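# Lift one staple stick from its box onto the table

## Task

Remove a single stick of staples from the staple box and set it on the table with its legs pointing down, far enough away that it touches neither the box's tray nor its sleeve.

## Robot and tools

Robot: two arms, left_arm and right_arm, each with a two-finger gripper and a wrist camera. left_arm's base sits at about (+0.041, +0.291, +0.049) m and right_arm's at about (+0.044, -0.278, +0.009) m in the scene frame, both turned only slightly about z. A camera stand stands behind the arms. Loose objects may occasionally get a small nudge from outside.

Frames: the scene frame has its origin at table height, midway between the arms' nominal bases, +z up, +x out over the table, +y toward left_arm. Arm names do not match image left and right. Each arm reports its hand pose (end_effector_position in metres, end_effector_quat_wxyz) in its own base frame, and all offsets you send use that arm's base axes. Fixed camera and table numbers are in the scene frame. Printed hand poses can be off by a few centimetres, more at long reach. The gripper's fingers point along its +z and spread along its y; the reported position is the spot between the pads, roughly 1 cm short of the tips.

Motion numbers: a row always has 14 numbers in [-1, 1]: dx, dy, dz, rx, ry, rz, opening for left_arm, then the same seven for right_arm. Both arms must be filled even if one stays still. dx to rz are an offset, not a pose, measured from that arm's Hand target at the start of the action or move; 1.0 equals 0.6 m of travel or 180 degrees of turn, and rx, ry, rz form a single rotation vector about the Hand target's position. A translation longer than 1.0 gets scaled back. The opening is absolute: +1 fully open (0.094 m), -1 closed. Sending 0 for an arm's six pose numbers re-requests its current Hand target; always resend the opening you want, since 0 means half open, not unchanged.

execute_actions: argument actions is a list of actions; each action is a list of up to 15 rows, one per 1/30 s step, with the last row held if fewer are given. Every row in an action counts from the same start pose, not from the row before, and each new action starts from the Hand target then in force, so repeating an offset moves further. Optional cameras: list of names, ["all"], [] or null. An empty actions list returns a full status plus images.

move: argument target is one 14-number row or a list of up to 15 rows; each row is an offset from the Hand targets at the move's start, not from the previous row. speed is m/s (0.002 to 2.9, default 0.25; turning up to twice that in rad/s), one value or one per target. blend (m) rounds corners in a list; 0 stops at each. opening_speed sets how fast openings change on the -1..+1 scale per second (0.2 or more); use it to close gently. grip_force is the per-pad force cap in newtons, 10 to 50, one value or one per arm; it persists, and lower values close slowly. blocking=false returns early while the move runs. Paths are straight, do not avoid obstacles or the other arm, last 0.5 to 10 s, and the gripper trails and can overshoot at speed. Avoid paths passing near an arm's own base. The result adds a move: line giving the ending (done, off_target, moving, held, fault) and limits such as paced (pose clipped) or held (steps withheld). done means within 10 mm and 2 degrees; neither done nor off_target says whether anything is touched.

wait: seconds from 0 to 10; arms keep their last command, a running move continues. stop: brakes a running move. zoom_image: camera is cam_low, cam_left_wrist or cam_right_wrist; region [x0, y0, x1, y1] in pixels, at most 504 by 504, from the newest image. finished_scene: argument scene, the current scene's number; it ends the scene for good, and the stick must stay placed without the robot.

Results: Hand target is the last commanded pose after clipping; the gripper often rests short of it, and the next command, even all zeros, asks again. Orientation commands are clipped to 40 degrees from the measured one per step. grip_measured uses the opening scale and reads a little wide when empty, a few mm narrow on a squeezed hard part. grip_effort_nm is gripper motor effort (negative closing) and never fully returns to zero. Joint torques include arm weight; joints 1 to 3 wrap at ±28 N m. Joint velocities may be reported as within noise. Joint ranges in rad: waist -2.618 to 3.054, shoulder 0 to 3.142, elbow 0 to 3.142 (straight at 2.901), wrist pitch and yaw -1.571 to 1.571, wrist roll -2.094 to 2.094.

Cameras: cam_low (fixed, 672x504, pinhole), cam_left_wrist and cam_right_wrist (fisheye, 672x504); calibrations are supplied and may be slightly off.

Avoid: dropping the stick or releasing it while moving, anything leaving the table, fast contact with the table or box, pushing past contact, the two arms or grippers touching or one gripper closing on the other, strain on camera cables, and long holds at full stretch that heat motors (MOTOR HOT at 75 °C, fault fold at 90 °C, collapse at 100 °C). A blocked arm keeps pressing; command it back past its current position to relieve it.

Each tool is called after "Request:" in YAML: its name, and indented under it one key for each argument.

## Session

Scene 1 was confirmed done. Now scene 2: look at the start state.

Request:
execute_actions:
  actions: []

Scene clock: 0.00 s.
left_arm: end_effector_position=(+0.3773, -0.0024, +0.1581) grip_measured=+1.000 grip_effort_nm=n/a end_effector_quat_wxyz=(+0.709, -0.005, +0.705, +0.024) | right_arm: end_effector_position=(+0.3837, -0.0024, +0.1619) grip_measured=+1.000 grip_effort_nm=n/a end_effector_quat_wxyz=(+0.698, +0.039, +0.715, -0.007)
Joint positions: left_arm=[-0.054 1.553 0.201 1.36 -0.095 0.027 0.094] | right_arm=[0.04 1.49 0.243 1.22 0.105 0.048 0.094]
Joint velocities: within noise
Joint torques (N m): no reading
Motor temperatures (°C): left_arm=[26 31 38 33 26 22 25] | right_arm=[29 26 32 29 27 26 22]
Heat: left arm: 38 °C; right arm: 32 °C.
Hand target: left_arm +0.3787, -0.0024, +0.1671; +0.719, -0.006, +0.695, +0.023 | right_arm +0.3850, -0.0024, +0.1686; +0.705, +0.040, +0.709, -0.006
Tool commands: left_gripper/opening=+1.0 right_gripper/opening=+1.0
camera_calibration:
cam_left_wrist: T_world_to_cam=[[0.0469738, -0.993602, 0.102705, -0.0394688], [-0.466175, -0.112741, -0.87748, 0.34814], [0.883445, -0.00666013, -0.468488, -0.138278], [0, 0, 0, 1]] pos_world=[0.286309, -0.000887493, 0.244758]
cam_right_wrist: T_world_to_cam=[[-0.0573518, -0.996747, 0.0566243, 0.0121223], [-0.499754, -0.0204372, -0.865926, 0.366481], [0.864267, -0.0779606, -0.496956, -0.135307], [0, 0, 0, 1]] pos_world=[0.300787, 0.00902412, 0.249417]

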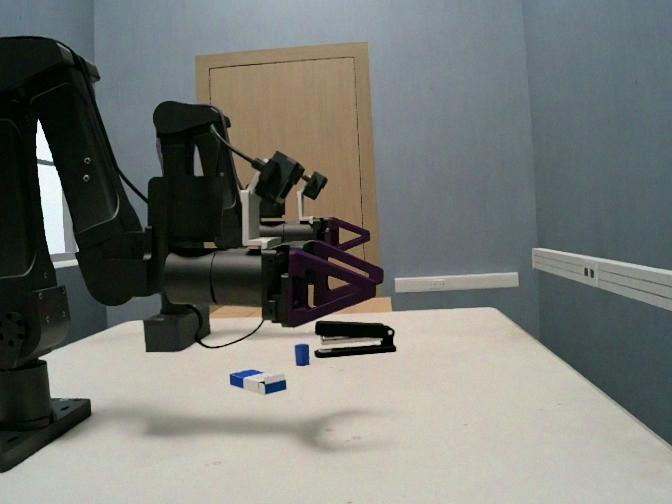

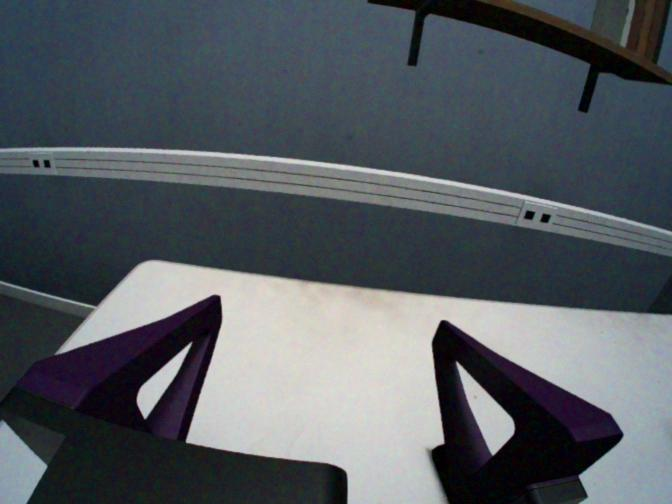

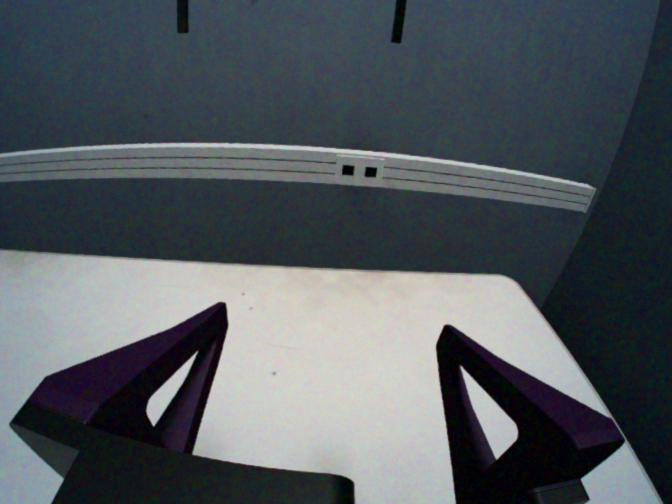

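Request:
zoom_image:
  camera: "cam_low"
  region: [210, 310, 410, 410]

Request:
zoom_image:
  camera: "cam_low"
  region: [220, 360, 300, 405]

Scaled by 2.520 from the camera's 672x504 image, which has a finer 960x720 frame.

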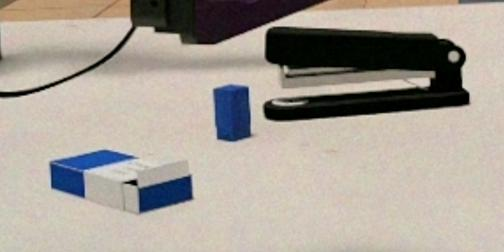

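Scaled by 6.300 from the camera's 672x504 image, which has a finer 960x720 frame.

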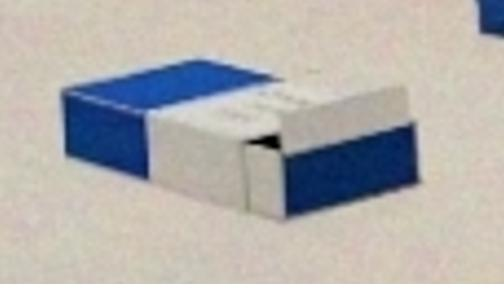

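Request:
move:
  target: [-0.2728, -0.541, -0.1285, 0.0815, 0.2543, -0.2241, 0.3, -0.175, 0.204, -0.0477, -0.0902, 0.4093, 0.1462, 0.3]
  speed: 0.3
  cameras: ["all"]

Scene clock: 7.87 s.
left_arm: end_effector_position=(+0.2119, -0.3169, +0.0789) grip_measured=+0.302 grip_effort_nm=-0.09 end_effector_quat_wxyz=(+0.349, +0.329, +0.869, -0.123) | right_arm: end_effector_position=(+0.2759, +0.1144, +0.1325) grip_measured=+0.302 grip_effort_nm=-0.09 end_effector_quat_wxyz=(+0.119, -0.209, +0.970, +0.022)
Joint positions: left_arm=[-1.115 1.478 0.748 -0.125 -0.28 -0.286 0.061] | right_arm=[0.389 1.443 1.184 -1.069 -0.001 -0.034 0.061]
Joint torques (N m): left_arm=[-0.5 -4.96 8.69 1.69 -0.18 -0.05] | right_arm=[0.57 -5.18 9.13 0.33 -0.14 -0.07]
Heat: left arm: 39 °C; right arm: 33 °C.
Hand target: left_arm +0.2151, -0.3270, +0.0900; +0.359, +0.324, +0.865, -0.134 | right_arm +0.2800, +0.1200, +0.1400; +0.127, -0.215, +0.968, +0.028
Off the commanded pose: left_arm 0.015 m, 2 deg | right_arm 0.010 m, 1 deg.
move: off_target (left_arm)
camera_calibration:
cam_left_wrist: T_world_to_cam=[[-0.579129, -0.812378, 0.068198, -0.143235], [-0.797217, 0.546853, -0.255727, 0.396129], [0.170453, -0.202467, -0.964341, 0.096736], [0, 0, 0, 1]] pos_world=[0.21636, -0.313399, 0.204356]
cam_right_wrist: T_world_to_cam=[[0.499619, -0.865851, 0.0261369, -0.040546], [-0.841804, -0.478184, 0.250413, 0.288443], [-0.204322, -0.147113, -0.967786, 0.317469], [0, 0, 0, 1]] pos_world=[0.327936, 0.149526, 0.236072]

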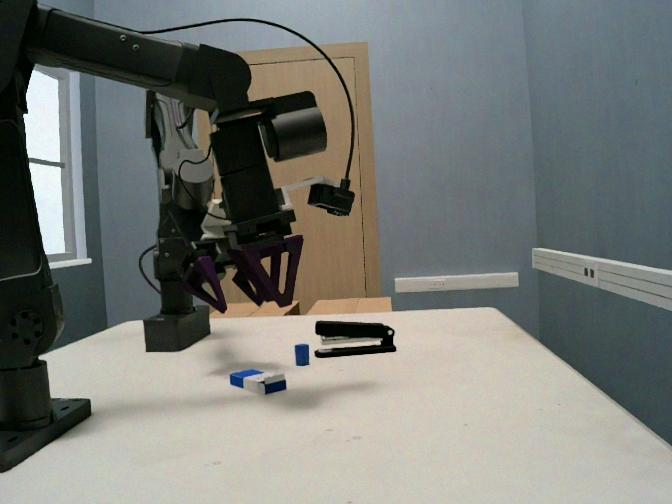

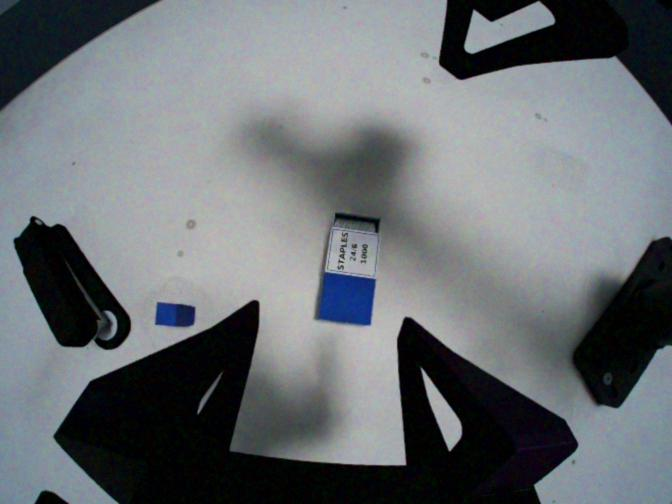

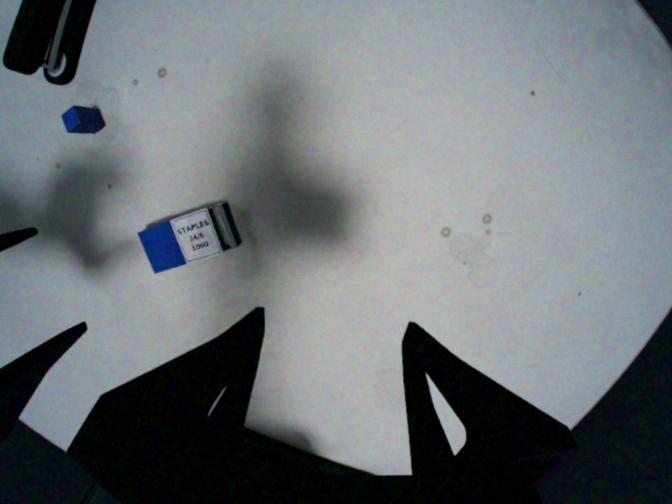

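Request:
zoom_image:
  camera: "cam_left_wrist"
  region: [290, 190, 420, 340]

Request:
zoom_image:
  camera: "cam_right_wrist"
  region: [130, 190, 260, 285]

Scaled by 3.360 from the camera's 672x504 image, which has a finer 960x720 frame.

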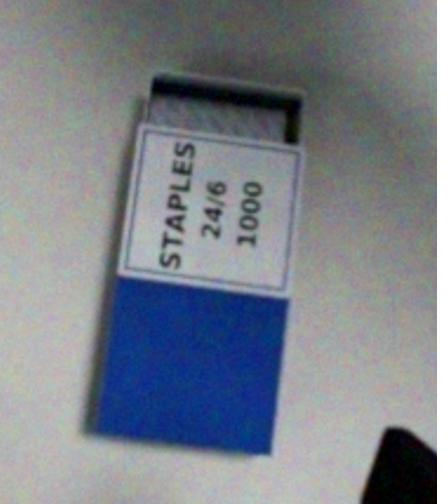

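Scaled by 3.877 from the camera's 672x504 image, which has a finer 960x720 frame.

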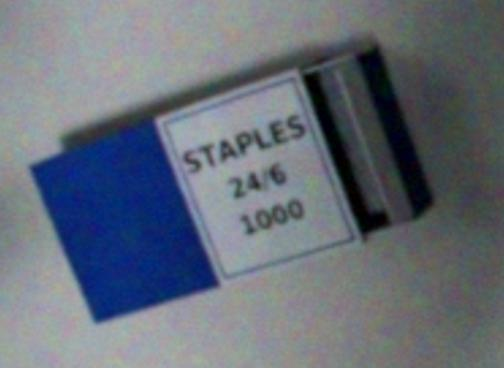

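Request:
move:
  target: [0.0207, -0.045, -0.0917, 0, 0, -0.0111, 0.3, 0, 0, 0, 0, 0, 0, 0.3]
  speed: 0.15
  cameras: ["cam_left_wrist"]

Request:
zoom_image:
  camera: "cam_left_wrist"
  region: [230, 160, 430, 340]

Scene clock: 12.77 s.
left_arm: end_effector_position=(+0.2190, -0.3436, +0.0259) grip_measured=+0.302 grip_effort_nm=-0.09 end_effector_quat_wxyz=(+0.338, +0.346, +0.866, -0.128) | right_arm: end_effector_position=(+0.2758, +0.1144, +0.1325) grip_measured=+0.302 grip_effort_nm=-0.09 end_effector_quat_wxyz=(+0.119, -0.209, +0.970, +0.022)
Joint positions: left_arm=[-1.115 1.713 0.748 0.099 -0.249 -0.263 0.061] | right_arm=[0.389 1.443 1.184 -1.069 -0.001 -0.034 0.061]
Joint torques (N m): left_arm=[0.42 -6.15 6.8 2.12 -0.17 0.07] | right_arm=[0.58 -5.19 9.14 0.32 -0.13 -0.07]
Heat: left arm: 39 °C; right arm: 34 °C.
Hand target: left_arm +0.2275, -0.3540, +0.0350; +0.356, +0.339, +0.859, -0.140 | right_arm +0.2801, +0.1200, +0.1400; +0.127, -0.215, +0.968, +0.028
Off the commanded pose: left_arm 0.016 m, 3 deg | right_arm 0.010 m, 1 deg.
move: off_target (left_arm)
camera_calibration:
cam_left_wrist: T_world_to_cam=[[-0.607388, -0.791439, 0.0685897, -0.143865], [-0.780516, 0.578465, -0.237009, 0.409534], [0.147901, -0.197491, -0.969083, 0.0458465], [0, 0, 0, 1]] pos_world=[0.225485, -0.341707, 0.15136]
Images, in order (width x height): cam_left_wrist 672x504.

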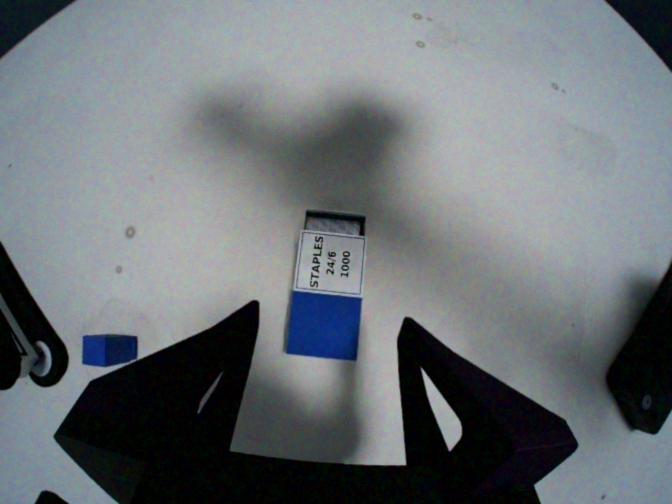

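Scaled by 2.520 from the camera's 672x504 image, which has a finer 960x720 frame.

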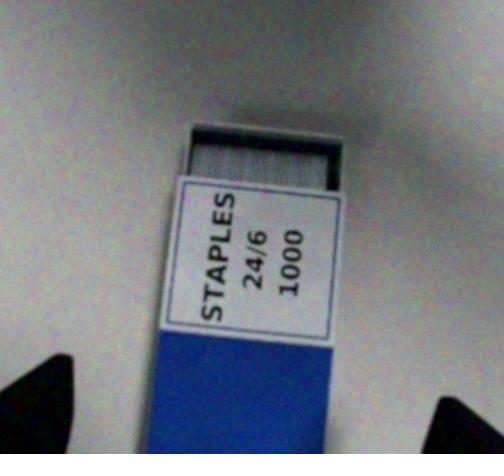

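Request:
move:
  target: [0.0028, 0.003, -0.0783, 0, 0, 0, 0.3, 0, 0, 0, 0, 0, 0, 0.3]
  speed: 0.1
  cameras: ["cam_left_wrist"]

Request:
zoom_image:
  camera: "cam_left_wrist"
  region: [230, 170, 430, 370]

Scene clock: 14.87 s.
left_arm: end_effector_position=(+0.2237, -0.3500, -0.0142) grip_measured=+0.302 grip_effort_nm=-0.09 end_effector_quat_wxyz=(+0.345, +0.344, +0.863, -0.135) | right_arm: end_effector_position=(+0.2758, +0.1144, +0.1325) grip_measured=+0.302 grip_effort_nm=-0.09 end_effector_quat_wxyz=(+0.119, -0.209, +0.970, +0.022)
Joint positions: left_arm=[-1.109 1.872 0.708 0.32 -0.243 -0.258 0.061] | right_arm=[0.389 1.443 1.184 -1.069 -0.001 -0.034 0.061]
Joint torques (N m): left_arm=[0.55 -6.9 4.38 2.17 -0.16 0.06] | right_arm=[0.57 -5.19 9.16 0.32 -0.13 -0.07]
Heat: left arm: 39 °C; right arm: 34 °C.
Hand target: left_arm +0.2292, -0.3523, -0.0119; +0.356, +0.339, +0.859, -0.140 | right_arm +0.2801, +0.1200, +0.1400; +0.127, -0.215, +0.968, +0.028
Off the commanded pose: left_arm 0.006 m, 2 deg | right_arm 0.010 m, 1 deg.
move: done
camera_calibration:
cam_left_wrist: T_world_to_cam=[[-0.609629, -0.788814, 0.0782588, -0.141758], [-0.777346, 0.575581, -0.253852, 0.405528], [0.155198, -0.215589, -0.964072, -0.00287745], [0, 0, 0, 1]] pos_world=[0.229262, -0.345855, 0.111264]
Images, in order (width x height): cam_left_wrist 672x504.

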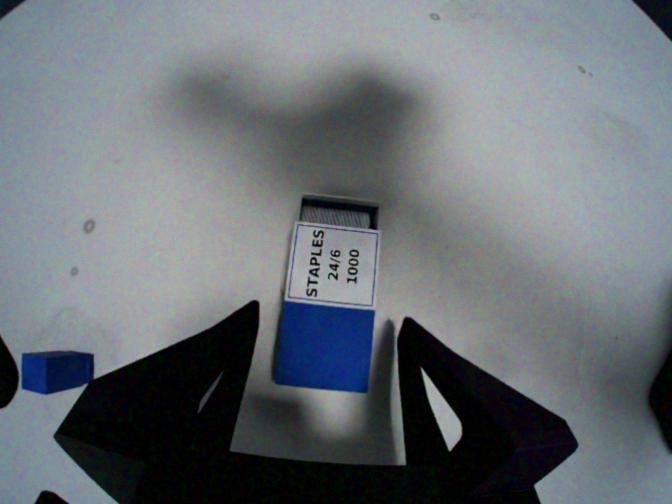

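Scaled by 2.520 from the camera's 672x504 image, which has a finer 960x720 frame.

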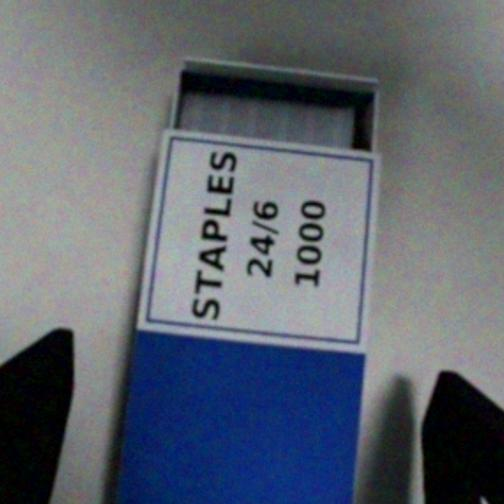

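Request:
move:
  target:
    - [-0.0122, 0.0113, -0.0142, 0, 0, 0, 0.3, -0.0302, 0.1268, -0.15, 0.03, 0.1742, -0.3771, 0.3]
    - [-0.0122, 0.0113, -0.0142, 0, 0, 0, -0.4, -0.0302, 0.1268, -0.15, 0.03, 0.1742, -0.3771, 0.3]
  speed: 0.25
  grip_force: [20, 30]
  cameras: ["all"]

Scene clock: 22.17 s.
left_arm: end_effector_position=(+0.2203, -0.3432, -0.0210) grip_measured=-0.208 grip_effort_nm=-0.46 end_effector_quat_wxyz=(+0.346, +0.344, +0.862, -0.136) | right_arm: end_effector_position=(+0.2553, +0.1885, +0.0475) grip_measured=+0.302 grip_effort_nm=-0.09 end_effector_quat_wxyz=(-0.127, +0.378, +0.916, +0.039)
Joint positions: left_arm=[-1.109 1.878 0.665 0.372 -0.243 -0.257 0.037] | right_arm=[0.494 1.877 1.319 -1.114 -0.246 1.264 0.061]
Joint torques (N m): left_arm=[-0.38 -6.53 3.92 2.16 -0.24 -0.04] | right_arm=[0.8 -8.21 7.82 -0.06 -0.23 0.06]
Heat: left arm: 39 °C; right arm: 34 °C.
Hand target: left_arm +0.2219, -0.3455, -0.0204; +0.356, +0.339, +0.859, -0.140 | right_arm +0.2619, +0.1960, +0.0500; -0.120, +0.376, +0.917, +0.049
Off the commanded pose: left_arm 0.003 m, 1 deg | right_arm 0.010 m, 1 deg.
grip_force (N): 20, 30
move: done
camera_calibration:
cam_left_wrist: T_world_to_cam=[[-0.610008, -0.78837, 0.0797677, -0.137572], [-0.776665, 0.574904, -0.257443, 0.396758], [0.157101, -0.218995, -0.962996, -0.00908855], [0, 0, 0, 1]] pos_world=[0.225656, -0.338545, 0.104364]
cam_right_wrist: T_world_to_cam=[[-0.630358, -0.776254, -0.00886394, 0.309373], [-0.566492, 0.452154, 0.688943, 0.0612534], [-0.530787, 0.439302, -0.724761, 0.203209], [0, 0, 0, 1]] pos_world=[0.337577, 0.123186, 0.10782]

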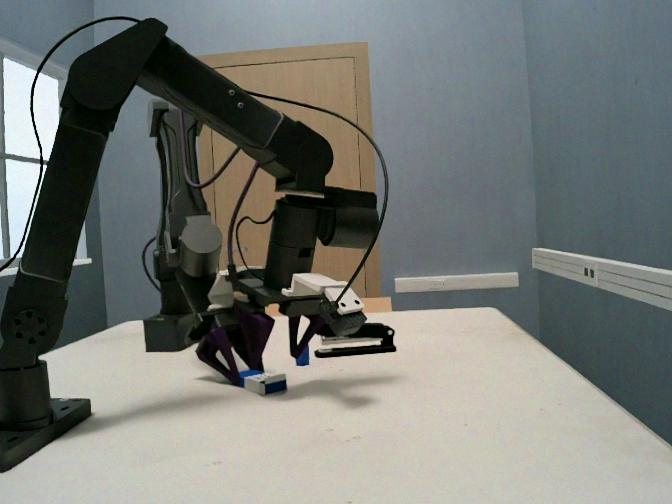

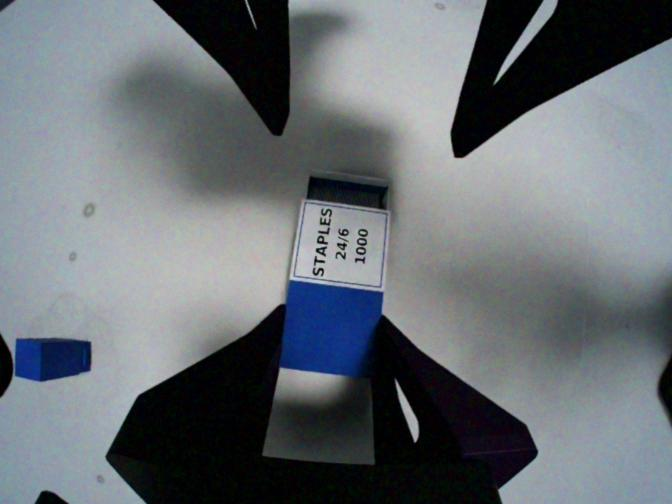

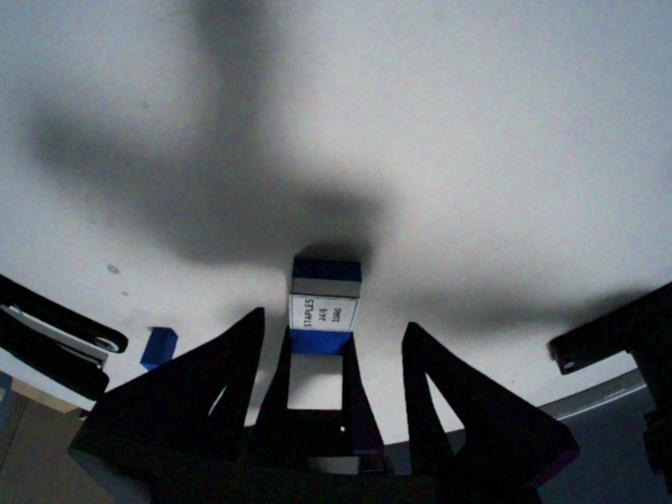

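Request:
zoom_image:
  camera: "cam_right_wrist"
  region: [230, 230, 440, 370]

Request:
zoom_image:
  camera: "cam_left_wrist"
  region: [280, 160, 410, 300]

Scaled by 2.400 from the camera's 672x504 image, which has a finer 960x720 frame.

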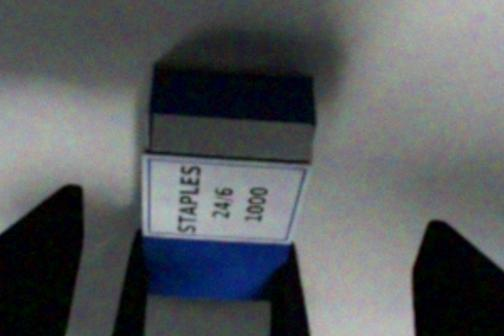

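Scaled by 3.600 from the camera's 672x504 image, which has a finer 960x720 frame.

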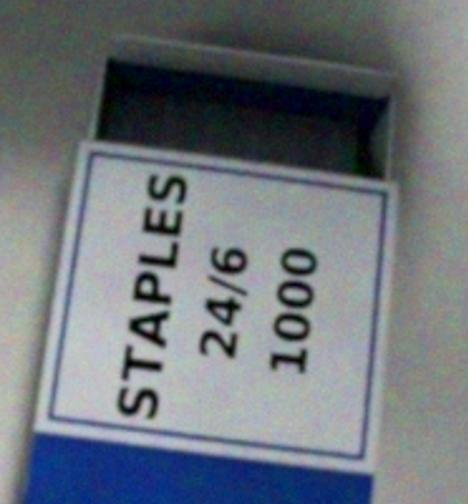

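Request:
move:
  target: [0, 0, 0, 0, 0, 0, -0.4, -0.0015, 0.0082, -0.06, 0, 0, 0, 0.3]
  speed: 0.08
  cameras: ["cam_right_wrist", "cam_low"]

Request:
zoom_image:
  camera: "cam_right_wrist"
  region: [230, 250, 440, 390]

Scene clock: 25.13 s.
left_arm: end_effector_position=(+0.2203, -0.3432, -0.0210) grip_measured=-0.208 grip_effort_nm=-0.48 end_effector_quat_wxyz=(+0.346, +0.344, +0.862, -0.136) | right_arm: end_effector_position=(+0.2624, +0.1984, +0.0173) grip_measured=+0.302 grip_effort_nm=-0.09 end_effector_quat_wxyz=(-0.118, +0.376, +0.918, +0.050)
Joint positions: left_arm=[-1.109 1.878 0.665 0.372 -0.243 -0.257 0.037] | right_arm=[0.51 1.933 1.269 -0.978 -0.247 1.278 0.061]
Joint torques (N m): left_arm=[-0.38 -6.53 3.93 2.17 -0.24 -0.04] | right_arm=[0.66 -8.66 5.23 -0.08 -0.23 0.06]
Motor temperatures (°C): left_arm=[26 31 39 38 26 22 25] | right_arm=[29 27 34 29 27 26 22]
Heat: left arm: 39 °C; right arm: 34 °C.
Hand target: left_arm +0.2219, -0.3455, -0.0204; +0.356, +0.339, +0.859, -0.140 | right_arm +0.2610, +0.2010, +0.0140; -0.120, +0.376, +0.918, +0.049
Off the commanded pose: left_arm 0.003 m, 1 deg | right_arm 0.004 m, 0 deg.
grip_force (N): 20, 30
move: done
camera_calibration:
cam_right_wrist: T_world_to_cam=[[-0.628411, -0.777163, -0.0334266, 0.321449], [-0.583327, 0.442376, 0.681199, 0.088094], [-0.514616, 0.447571, -0.731334, 0.17486], [0, 0, 0, 1]] pos_world=[0.343375, 0.132585, 0.0786167]
Images, in order (width x height): cam_low 672x504, cam_right_wrist 672x504.

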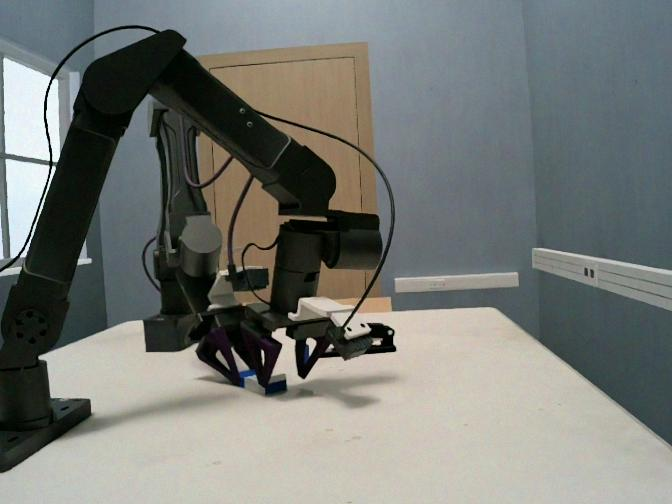

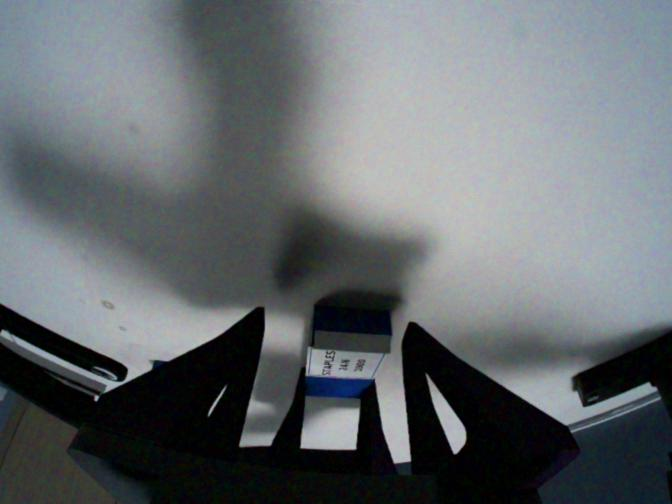

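Scaled by 2.400 from the camera's 672x504 image, which has a finer 960x720 frame.

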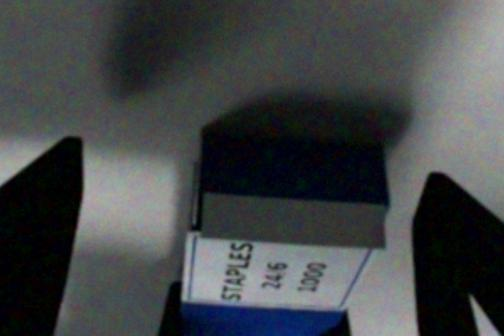

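Request:
move:
  target: [0, 0, 0, 0, 0, 0, -0.4, -0.014, -0.0067, -0.002, 0, 0, 0, 0.3]
  speed: 0.08
  cameras: ["cam_right_wrist"]

Request:
zoom_image:
  camera: "cam_right_wrist"
  region: [230, 250, 440, 390]

Scene clock: 26.47 s.
left_arm: end_effector_position=(+0.2203, -0.3432, -0.0210) grip_measured=-0.208 grip_effort_nm=-0.48 end_effector_quat_wxyz=(+0.346, +0.344, +0.862, -0.136) | right_arm: end_effector_position=(+0.2523, +0.1929, +0.0076) grip_measured=+0.302 grip_effort_nm=-0.09 end_effector_quat_wxyz=(-0.127, +0.378, +0.916, +0.039)
Joint positions: left_arm=[-1.109 1.878 0.665 0.372 -0.243 -0.257 0.037] | right_arm=[0.51 1.933 1.224 -0.96 -0.248 1.28 0.061]
Joint torques (N m): left_arm=[-0.38 -6.52 3.93 2.17 -0.23 -0.04] | right_arm=[0.83 -11.12 4.9 0.02 -0.22 0.06]
Heat: left arm: 39 °C; right arm: 34 °C.
Hand target: left_arm +0.2219, -0.3455, -0.0204; +0.356, +0.339, +0.859, -0.140 | right_arm +0.2526, +0.1970, +0.0128; -0.120, +0.376, +0.917, +0.050
Off the commanded pose: left_arm 0.003 m, 1 deg | right_arm 0.007 m, 1 deg.
grip_force (N): 20, 30
move: done
camera_calibration:
cam_right_wrist: T_world_to_cam=[[-0.630333, -0.776284, -0.00794508, 0.310477], [-0.565954, 0.452494, 0.689163, 0.0848148], [-0.531391, 0.438899, -0.724563, 0.171006], [0, 0, 0, 1]] pos_world=[0.334576, 0.127586, 0.0679202]
Images, in order (width x height): cam_right_wrist 672x504.

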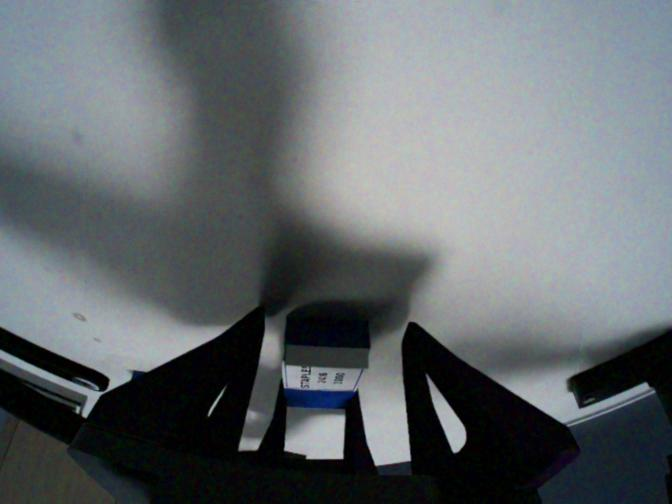

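Scaled by 2.400 from the camera's 672x504 image, which has a finer 960x720 frame.

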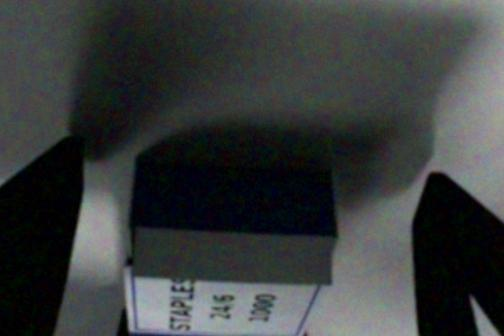

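Request:
move:
  target: [0, 0, 0, 0, 0, 0, -0.4, -0.0072, 0.0088, 0.012, 0, 0, 0, 0.3]
  speed: 0.08
  cameras: ["cam_right_wrist"]

Request:
zoom_image:
  camera: "cam_right_wrist"
  region: [230, 250, 440, 390]

Scene clock: 27.97 s.
left_arm: end_effector_position=(+0.2203, -0.3432, -0.0210) grip_measured=-0.208 grip_effort_nm=-0.48 end_effector_quat_wxyz=(+0.346, +0.344, +0.862, -0.136) | right_arm: end_effector_position=(+0.2484, +0.1993, +0.0098) grip_measured=+0.302 grip_effort_nm=-0.09 end_effector_quat_wxyz=(-0.126, +0.377, +0.917, +0.040)
Joint positions: left_arm=[-1.109 1.878 0.665 0.372 -0.243 -0.257 0.037] | right_arm=[0.533 1.926 1.224 -0.96 -0.25 1.301 0.061]
Joint torques (N m): left_arm=[-0.38 -6.53 3.92 2.17 -0.24 -0.04] | right_arm=[0.61 -11.96 5.57 -0.21 -0.22 0.09]
Heat: left arm: 38 °C; right arm: 34 °C.
Hand target: left_arm +0.2219, -0.3455, -0.0204; +0.356, +0.339, +0.859, -0.140 | right_arm +0.2483, +0.2023, +0.0199; -0.120, +0.376, +0.917, +0.049
Off the commanded pose: left_arm 0.003 m, 1 deg | right_arm 0.011 m, 1 deg.
grip_force (N): 20, 30
move: off_target (right_arm)
camera_calibration:
cam_right_wrist: T_world_to_cam=[[-0.628127, -0.778042, -0.0103671, 0.312969], [-0.568772, 0.450006, 0.688472, 0.0793599], [-0.530994, 0.438344, -0.725189, 0.167698], [0, 0, 0, 1]] pos_world=[0.330769, 0.134281, 0.0702201]
Images, in order (width x height): cam_right_wrist 672x504.

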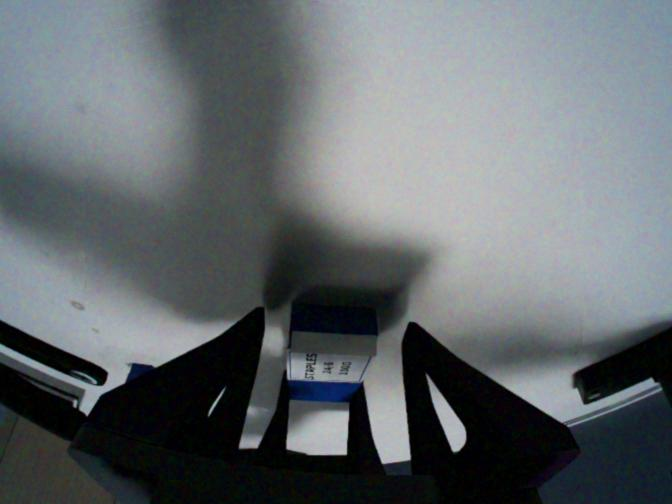

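Scaled by 2.400 from the camera's 672x504 image, which has a finer 960x720 frame.

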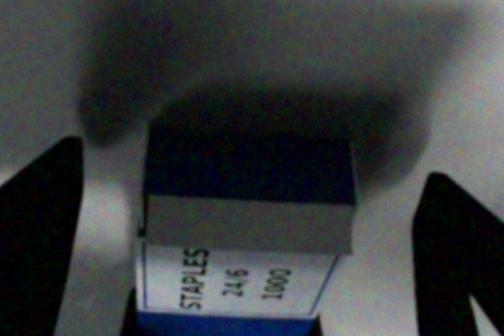

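Request:
move:
  target: [0, 0, 0, 0, 0, 0, -0.4, 0.0085, -0.0145, 0.0077, 0, 0, 0, 0.3]
  speed: 0.08
  cameras: ["cam_right_wrist"]

Request:
zoom_image:
  camera: "cam_right_wrist"
  region: [230, 250, 440, 390]

Scene clock: 29.53 s.
left_arm: end_effector_position=(+0.2203, -0.3432, -0.0210) grip_measured=-0.208 grip_effort_nm=-0.48 end_effector_quat_wxyz=(+0.346, +0.344, +0.862, -0.136) | right_arm: end_effector_position=(+0.2483, +0.1927, +0.0119) grip_measured=+0.302 grip_effort_nm=-0.09 end_effector_quat_wxyz=(-0.130, +0.377, +0.916, +0.037)
Joint positions: left_arm=[-1.109 1.878 0.665 0.372 -0.243 -0.257 0.037] | right_arm=[0.514 1.921 1.224 -0.98 -0.25 1.283 0.061]
Joint torques (N m): left_arm=[-0.36 -6.52 3.93 2.17 -0.24 -0.04] | right_arm=[-0.51 -11.89 6.61 -0.31 -0.18 -0.11]
Heat: left arm: 39 °C; right arm: 34 °C.
Hand target: left_arm +0.2219, -0.3455, -0.0204; +0.356, +0.339, +0.859, -0.140 | right_arm +0.2534, +0.1935, +0.0246; -0.120, +0.376, +0.917, +0.049
Off the commanded pose: left_arm 0.003 m, 1 deg | right_arm 0.014 m, 2 deg.
grip_force (N): 20, 30
move: off_target (right_arm)
camera_calibration:
cam_right_wrist: T_world_to_cam=[[-0.628997, -0.777406, -0.00157356, 0.307679], [-0.561692, 0.453062, 0.692269, 0.0785133], [-0.537461, 0.43632, -0.721637, 0.174041], [0, 0, 0, 1]] pos_world=[0.33117, 0.127682, 0.0717263]
Images, in order (width x height): cam_right_wrist 672x504.

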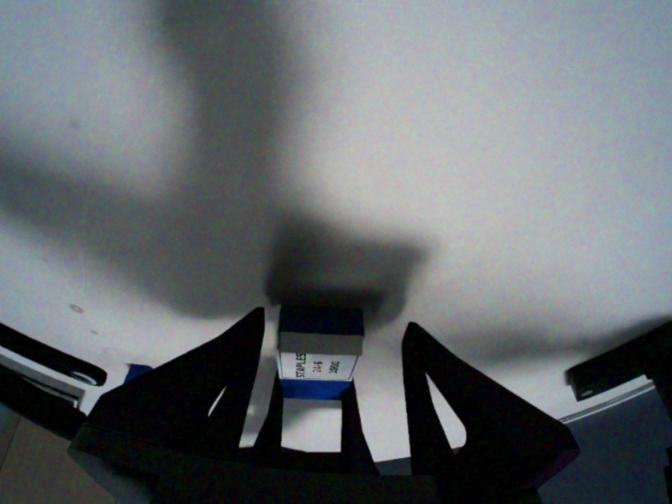

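Scaled by 2.400 from the camera's 672x504 image, which has a finer 960x720 frame.

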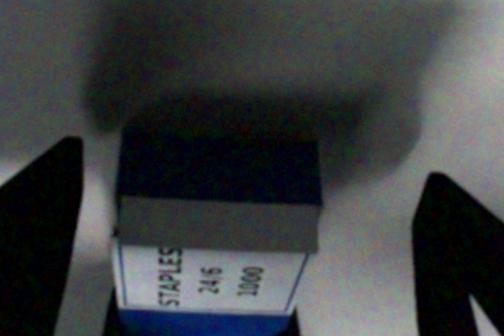

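Request:
move:
  target: [0, 0, 0, 0, 0, 0, -0.4, 0.0143, 0.0033, 0.0007, 0, 0, 0, 0.3]
  speed: 0.08
  cameras: ["cam_right_wrist"]

Request:
zoom_image:
  camera: "cam_right_wrist"
  region: [230, 250, 440, 390]

Scene clock: 31.30 s.
left_arm: end_effector_position=(+0.2203, -0.3432, -0.0210) grip_measured=-0.208 grip_effort_nm=-0.48 end_effector_quat_wxyz=(+0.346, +0.344, +0.862, -0.136) | right_arm: end_effector_position=(+0.2565, +0.1951, +0.0192) grip_measured=+0.302 grip_effort_nm=-0.09 end_effector_quat_wxyz=(-0.124, +0.376, +0.917, +0.045)
Joint positions: left_arm=[-1.109 1.878 0.665 0.372 -0.243 -0.257 0.037] | right_arm=[0.508 1.921 1.258 -0.995 -0.25 1.275 0.061]
Joint torques (N m): left_arm=[-0.38 -6.53 3.92 2.17 -0.24 -0.04] | right_arm=[-0.66 -9.36 7.5 -0.28 -0.18 -0.07]
Heat: left arm: 39 °C; right arm: 34 °C.
Hand target: left_arm +0.2219, -0.3455, -0.0204; +0.356, +0.339, +0.859, -0.140 | right_arm +0.2619, +0.1955, +0.0250; -0.121, +0.376, +0.917, +0.049
Off the commanded pose: left_arm 0.003 m, 1 deg | right_arm 0.008 m, 1 deg.
grip_force (N): 20, 30
move: done
camera_calibration:
cam_right_wrist: T_world_to_cam=[[-0.627865, -0.778051, -0.0205582, 0.314973], [-0.574102, 0.445125, 0.687219, 0.0818458], [-0.525541, 0.443283, -0.726159, 0.178332], [0, 0, 0, 1]] pos_world=[0.338469, 0.129582, 0.0797269]
Images, in order (width x height): cam_right_wrist 672x504.

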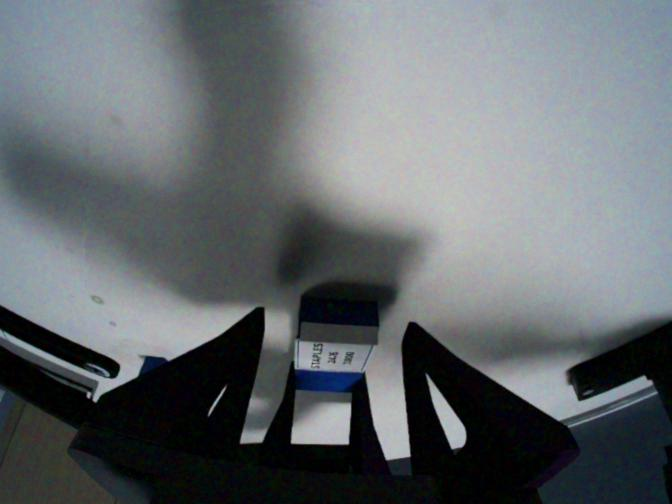

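Scaled by 2.400 from the camera's 672x504 image, which has a finer 960x720 frame.

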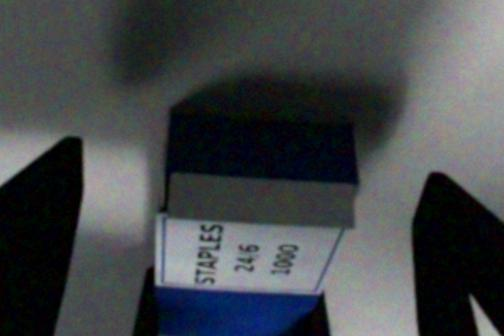

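Request:
move:
  target: [0, 0, 0, 0, 0, 0, -0.4, 0.0047, -0.0063, -0.002, 0, 0, 0, 0.3]
  speed: 0.08
  cameras: ["cam_right_wrist", "cam_left_wrist"]

Request:
zoom_image:
  camera: "cam_right_wrist"
  region: [230, 250, 440, 390]

Request:
zoom_image:
  camera: "cam_left_wrist"
  region: [250, 130, 450, 270]

Scene clock: 32.70 s.
left_arm: end_effector_position=(+0.2203, -0.3432, -0.0210) grip_measured=-0.208 grip_effort_nm=-0.48 end_effector_quat_wxyz=(+0.346, +0.344, +0.862, -0.136) | right_arm: end_effector_position=(+0.2593, +0.1913, +0.0192) grip_measured=+0.302 grip_effort_nm=-0.09 end_effector_quat_wxyz=(-0.123, +0.376, +0.917, +0.046)
Joint positions: left_arm=[-1.109 1.878 0.665 0.372 -0.243 -0.257 0.037] | right_arm=[0.494 1.921 1.258 -0.996 -0.25 1.261 0.061]
Joint torques (N m): left_arm=[-0.38 -6.53 3.92 2.16 -0.24 -0.04] | right_arm=[-0.57 -8.94 7.64 -0.25 -0.18 -0.11]
Heat: left arm: 39 °C; right arm: 34 °C.
Hand target: left_arm +0.2219, -0.3455, -0.0204; +0.356, +0.339, +0.859, -0.140 | right_arm +0.2648, +0.1918, +0.0238; -0.120, +0.376, +0.917, +0.049
Off the commanded pose: left_arm 0.003 m, 1 deg | right_arm 0.007 m, 0 deg.
grip_force (N): 20, 30
move: done
camera_calibration:
cam_left_wrist: T_world_to_cam=[[-0.610008, -0.78837, 0.0797677, -0.137572], [-0.776665, 0.574904, -0.257443, 0.396758], [0.157101, -0.218995, -0.962996, -0.00908855], [0, 0, 0, 1]] pos_world=[0.225656, -0.338545, 0.104364]
cam_right_wrist: T_world_to_cam=[[-0.628752, -0.777243, -0.0237399, 0.31389], [-0.574972, 0.444137, 0.687132, 0.085488], [-0.523525, 0.445685, -0.726145, 0.180433], [0, 0, 0, 1]] pos_world=[0.340973, 0.125585, 0.0797304]
Images, in order (width x height): cam_left_wrist 672x504, cam_right_wrist 672x504.

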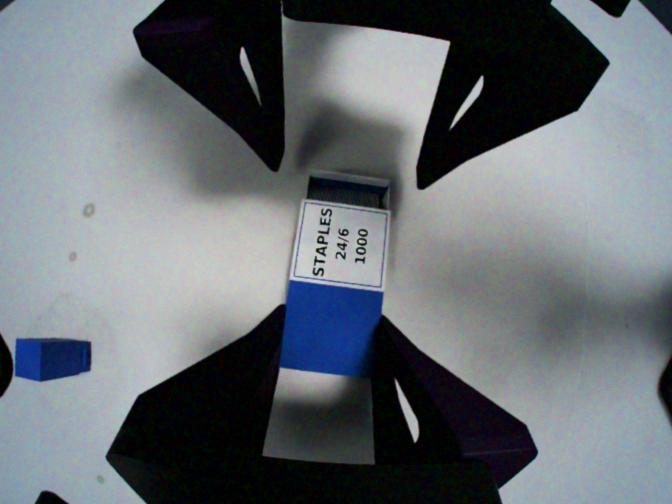

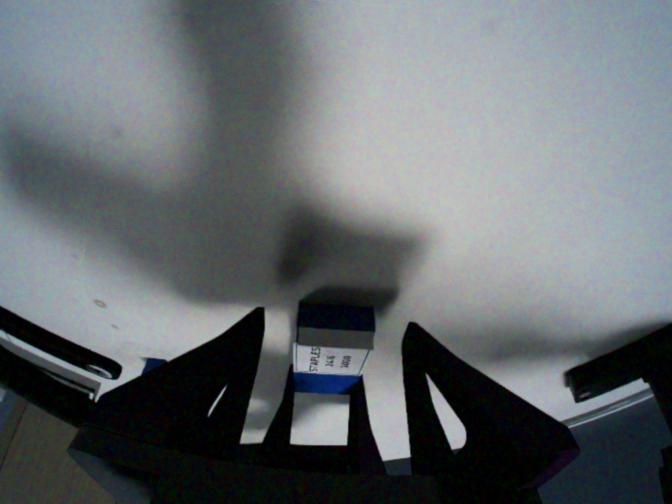

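Scaled by 2.400 from the camera's 672x504 image, which has a finer 960x720 frame.

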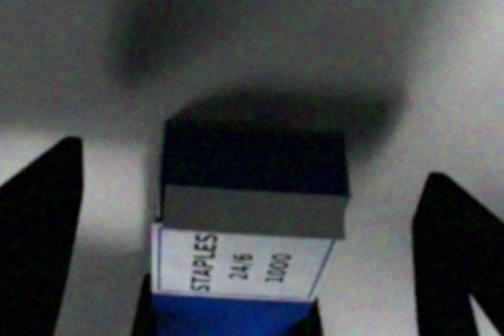

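Scaled by 2.520 from the camera's 672x504 image, which has a finer 960x720 frame.

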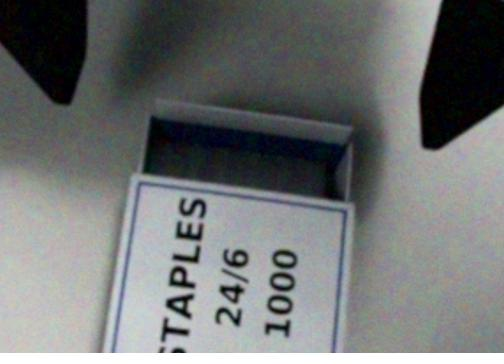

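Request:
move:
  target: [0, 0, 0, 0, 0, 0, -0.4, 0, 0, 0, 0, 0, 0, -0.45]
  speed: 0.05
  cameras: ["cam_right_wrist", "cam_left_wrist"]

Request:
zoom_image:
  camera: "cam_left_wrist"
  region: [250, 130, 450, 270]

Request:
zoom_image:
  camera: "cam_right_wrist"
  region: [230, 250, 440, 390]

Scene clock: 35.83 s.
left_arm: end_effector_position=(+0.2203, -0.3433, -0.0210) grip_measured=-0.208 grip_effort_nm=-0.48 end_effector_quat_wxyz=(+0.346, +0.344, +0.862, -0.136) | right_arm: end_effector_position=(+0.2586, +0.1910, +0.0193) grip_measured=-0.448 grip_effort_nm=-0.09 end_effector_quat_wxyz=(-0.124, +0.376, +0.917, +0.045)
Joint positions: left_arm=[-1.109 1.878 0.665 0.372 -0.243 -0.257 0.037] | right_arm=[0.494 1.921 1.258 -0.999 -0.25 1.26 0.026]
Joint torques (N m): left_arm=[-0.36 -6.53 3.92 2.17 -0.26 -0.03] | right_arm=[-0.58 -8.94 7.64 -0.23 -0.17 -0.07]
Heat: left arm: 39 °C; right arm: 34 °C.
Hand target: left_arm +0.2219, -0.3455, -0.0204; +0.356, +0.339, +0.859, -0.140 | right_arm +0.2648, +0.1918, +0.0238; -0.120, +0.376, +0.917, +0.049
Off the commanded pose: left_arm 0.003 m, 1 deg | right_arm 0.008 m, 1 deg.
grip_force (N): 20, 30
move: done
camera_calibration:
cam_left_wrist: T_world_to_cam=[[-0.610202, -0.788179, 0.0801739, -0.137573], [-0.776534, 0.574975, -0.257682, 0.396725], [0.157001, -0.219495, -0.962898, -0.00913314], [0, 0, 0, 1]] pos_world=[0.225556, -0.338544, 0.104464]
cam_right_wrist: T_world_to_cam=[[-0.62794, -0.777971, -0.0212715, 0.313097], [-0.573836, 0.444363, 0.687934, 0.0848663], [-0.525741, 0.444188, -0.725461, 0.1812], [0, 0, 0, 1]] pos_world=[0.34057, 0.125382, 0.0797308]
Images, in order (width x height): cam_left_wrist 672x504, cam_right_wrist 672x504.

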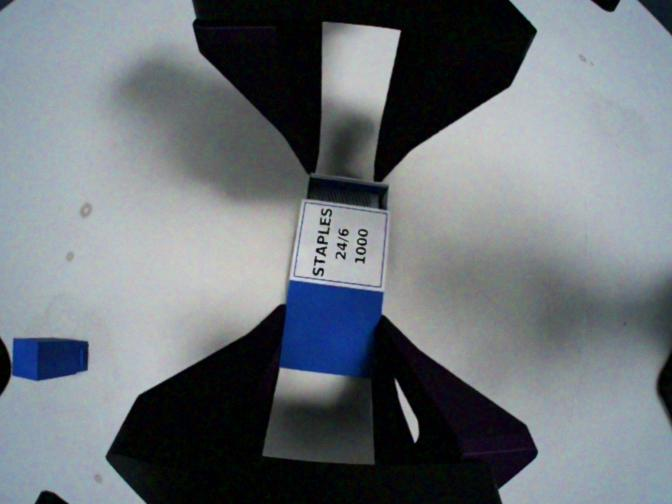

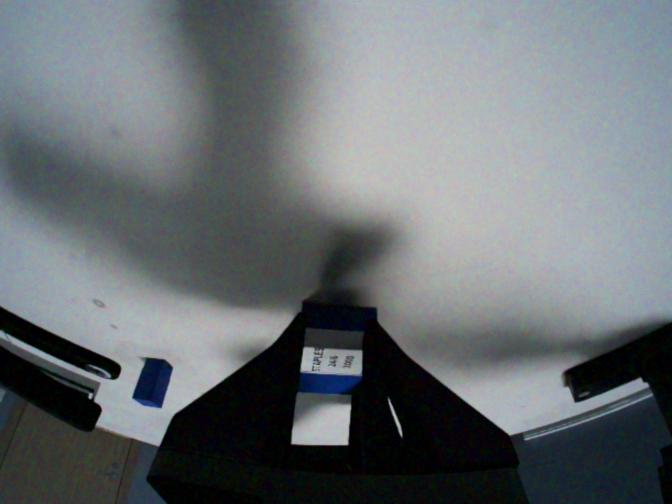

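Scaled by 2.520 from the camera's 672x504 image, which has a finer 960x720 frame.

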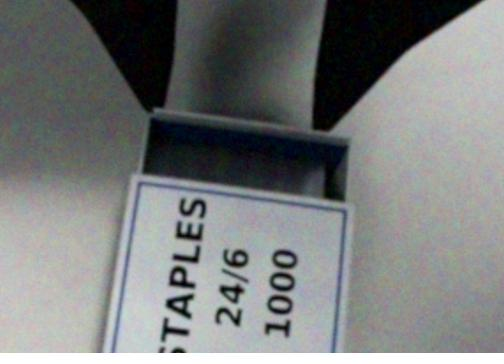

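Scaled by 2.400 from the camera's 672x504 image, which has a finer 960x720 frame.

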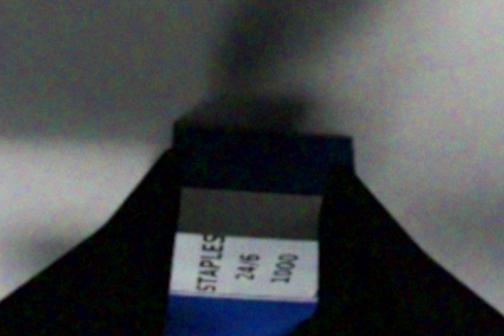

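Request:
execute_actions:
  actions: []
  cameras: ["cam_low"]

Request:
zoom_image:
  camera: "cam_low"
  region: [220, 330, 320, 405]

Scene clock: 36.40 s.
left_arm: end_effector_position=(+0.2203, -0.3433, -0.0210) grip_measured=-0.208 grip_effort_nm=-0.48 end_effector_quat_wxyz=(+0.346, +0.344, +0.862, -0.136) | right_arm: end_effector_position=(+0.2586, +0.1910, +0.0193) grip_measured=-0.448 grip_effort_nm=-0.09 end_effector_quat_wxyz=(-0.124, +0.376, +0.917, +0.045)
Joint positions: left_arm=[-1.109 1.878 0.665 0.372 -0.243 -0.257 0.037] | right_arm=[0.494 1.921 1.258 -0.999 -0.25 1.26 0.026]
Joint velocities: within noise
Joint torques (N m): left_arm=[-0.38 -6.53 3.92 2.16 -0.24 -0.03] | right_arm=[-0.58 -8.94 7.66 -0.23 -0.17 -0.07]
Motor temperatures (°C): left_arm=[26 31 38 39 26 22 26] | right_arm=[29 27 34 29 27 26 22]
Heat: left arm: 39 °C; right arm: 34 °C.
Hand target: left_arm +0.2219, -0.3455, -0.0204; +0.356, +0.339, +0.859, -0.140 | right_arm +0.2648, +0.1918, +0.0238; -0.120, +0.376, +0.917, +0.049
Tool commands: left_gripper/opening=-0.4 right_gripper/opening=-0.45
Off the commanded pose: left_arm 0.003 m, 1 deg | right_arm 0.008 m, 1 deg.
grip_force (N): 20, 30
Images, in order (width x height): cam_low 672x504.

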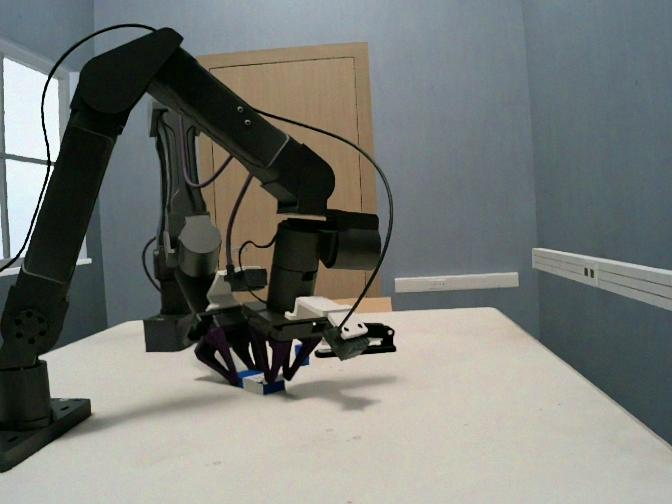

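Scaled by 5.040 from the camera's 672x504 image, which has a finer 960x720 frame.

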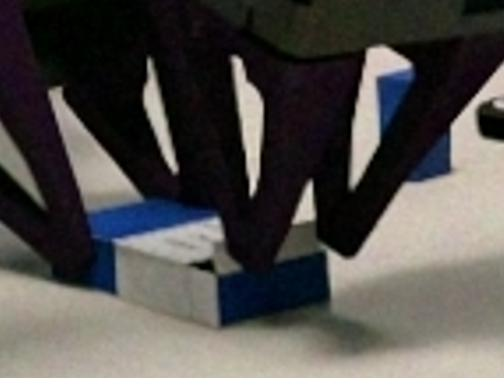

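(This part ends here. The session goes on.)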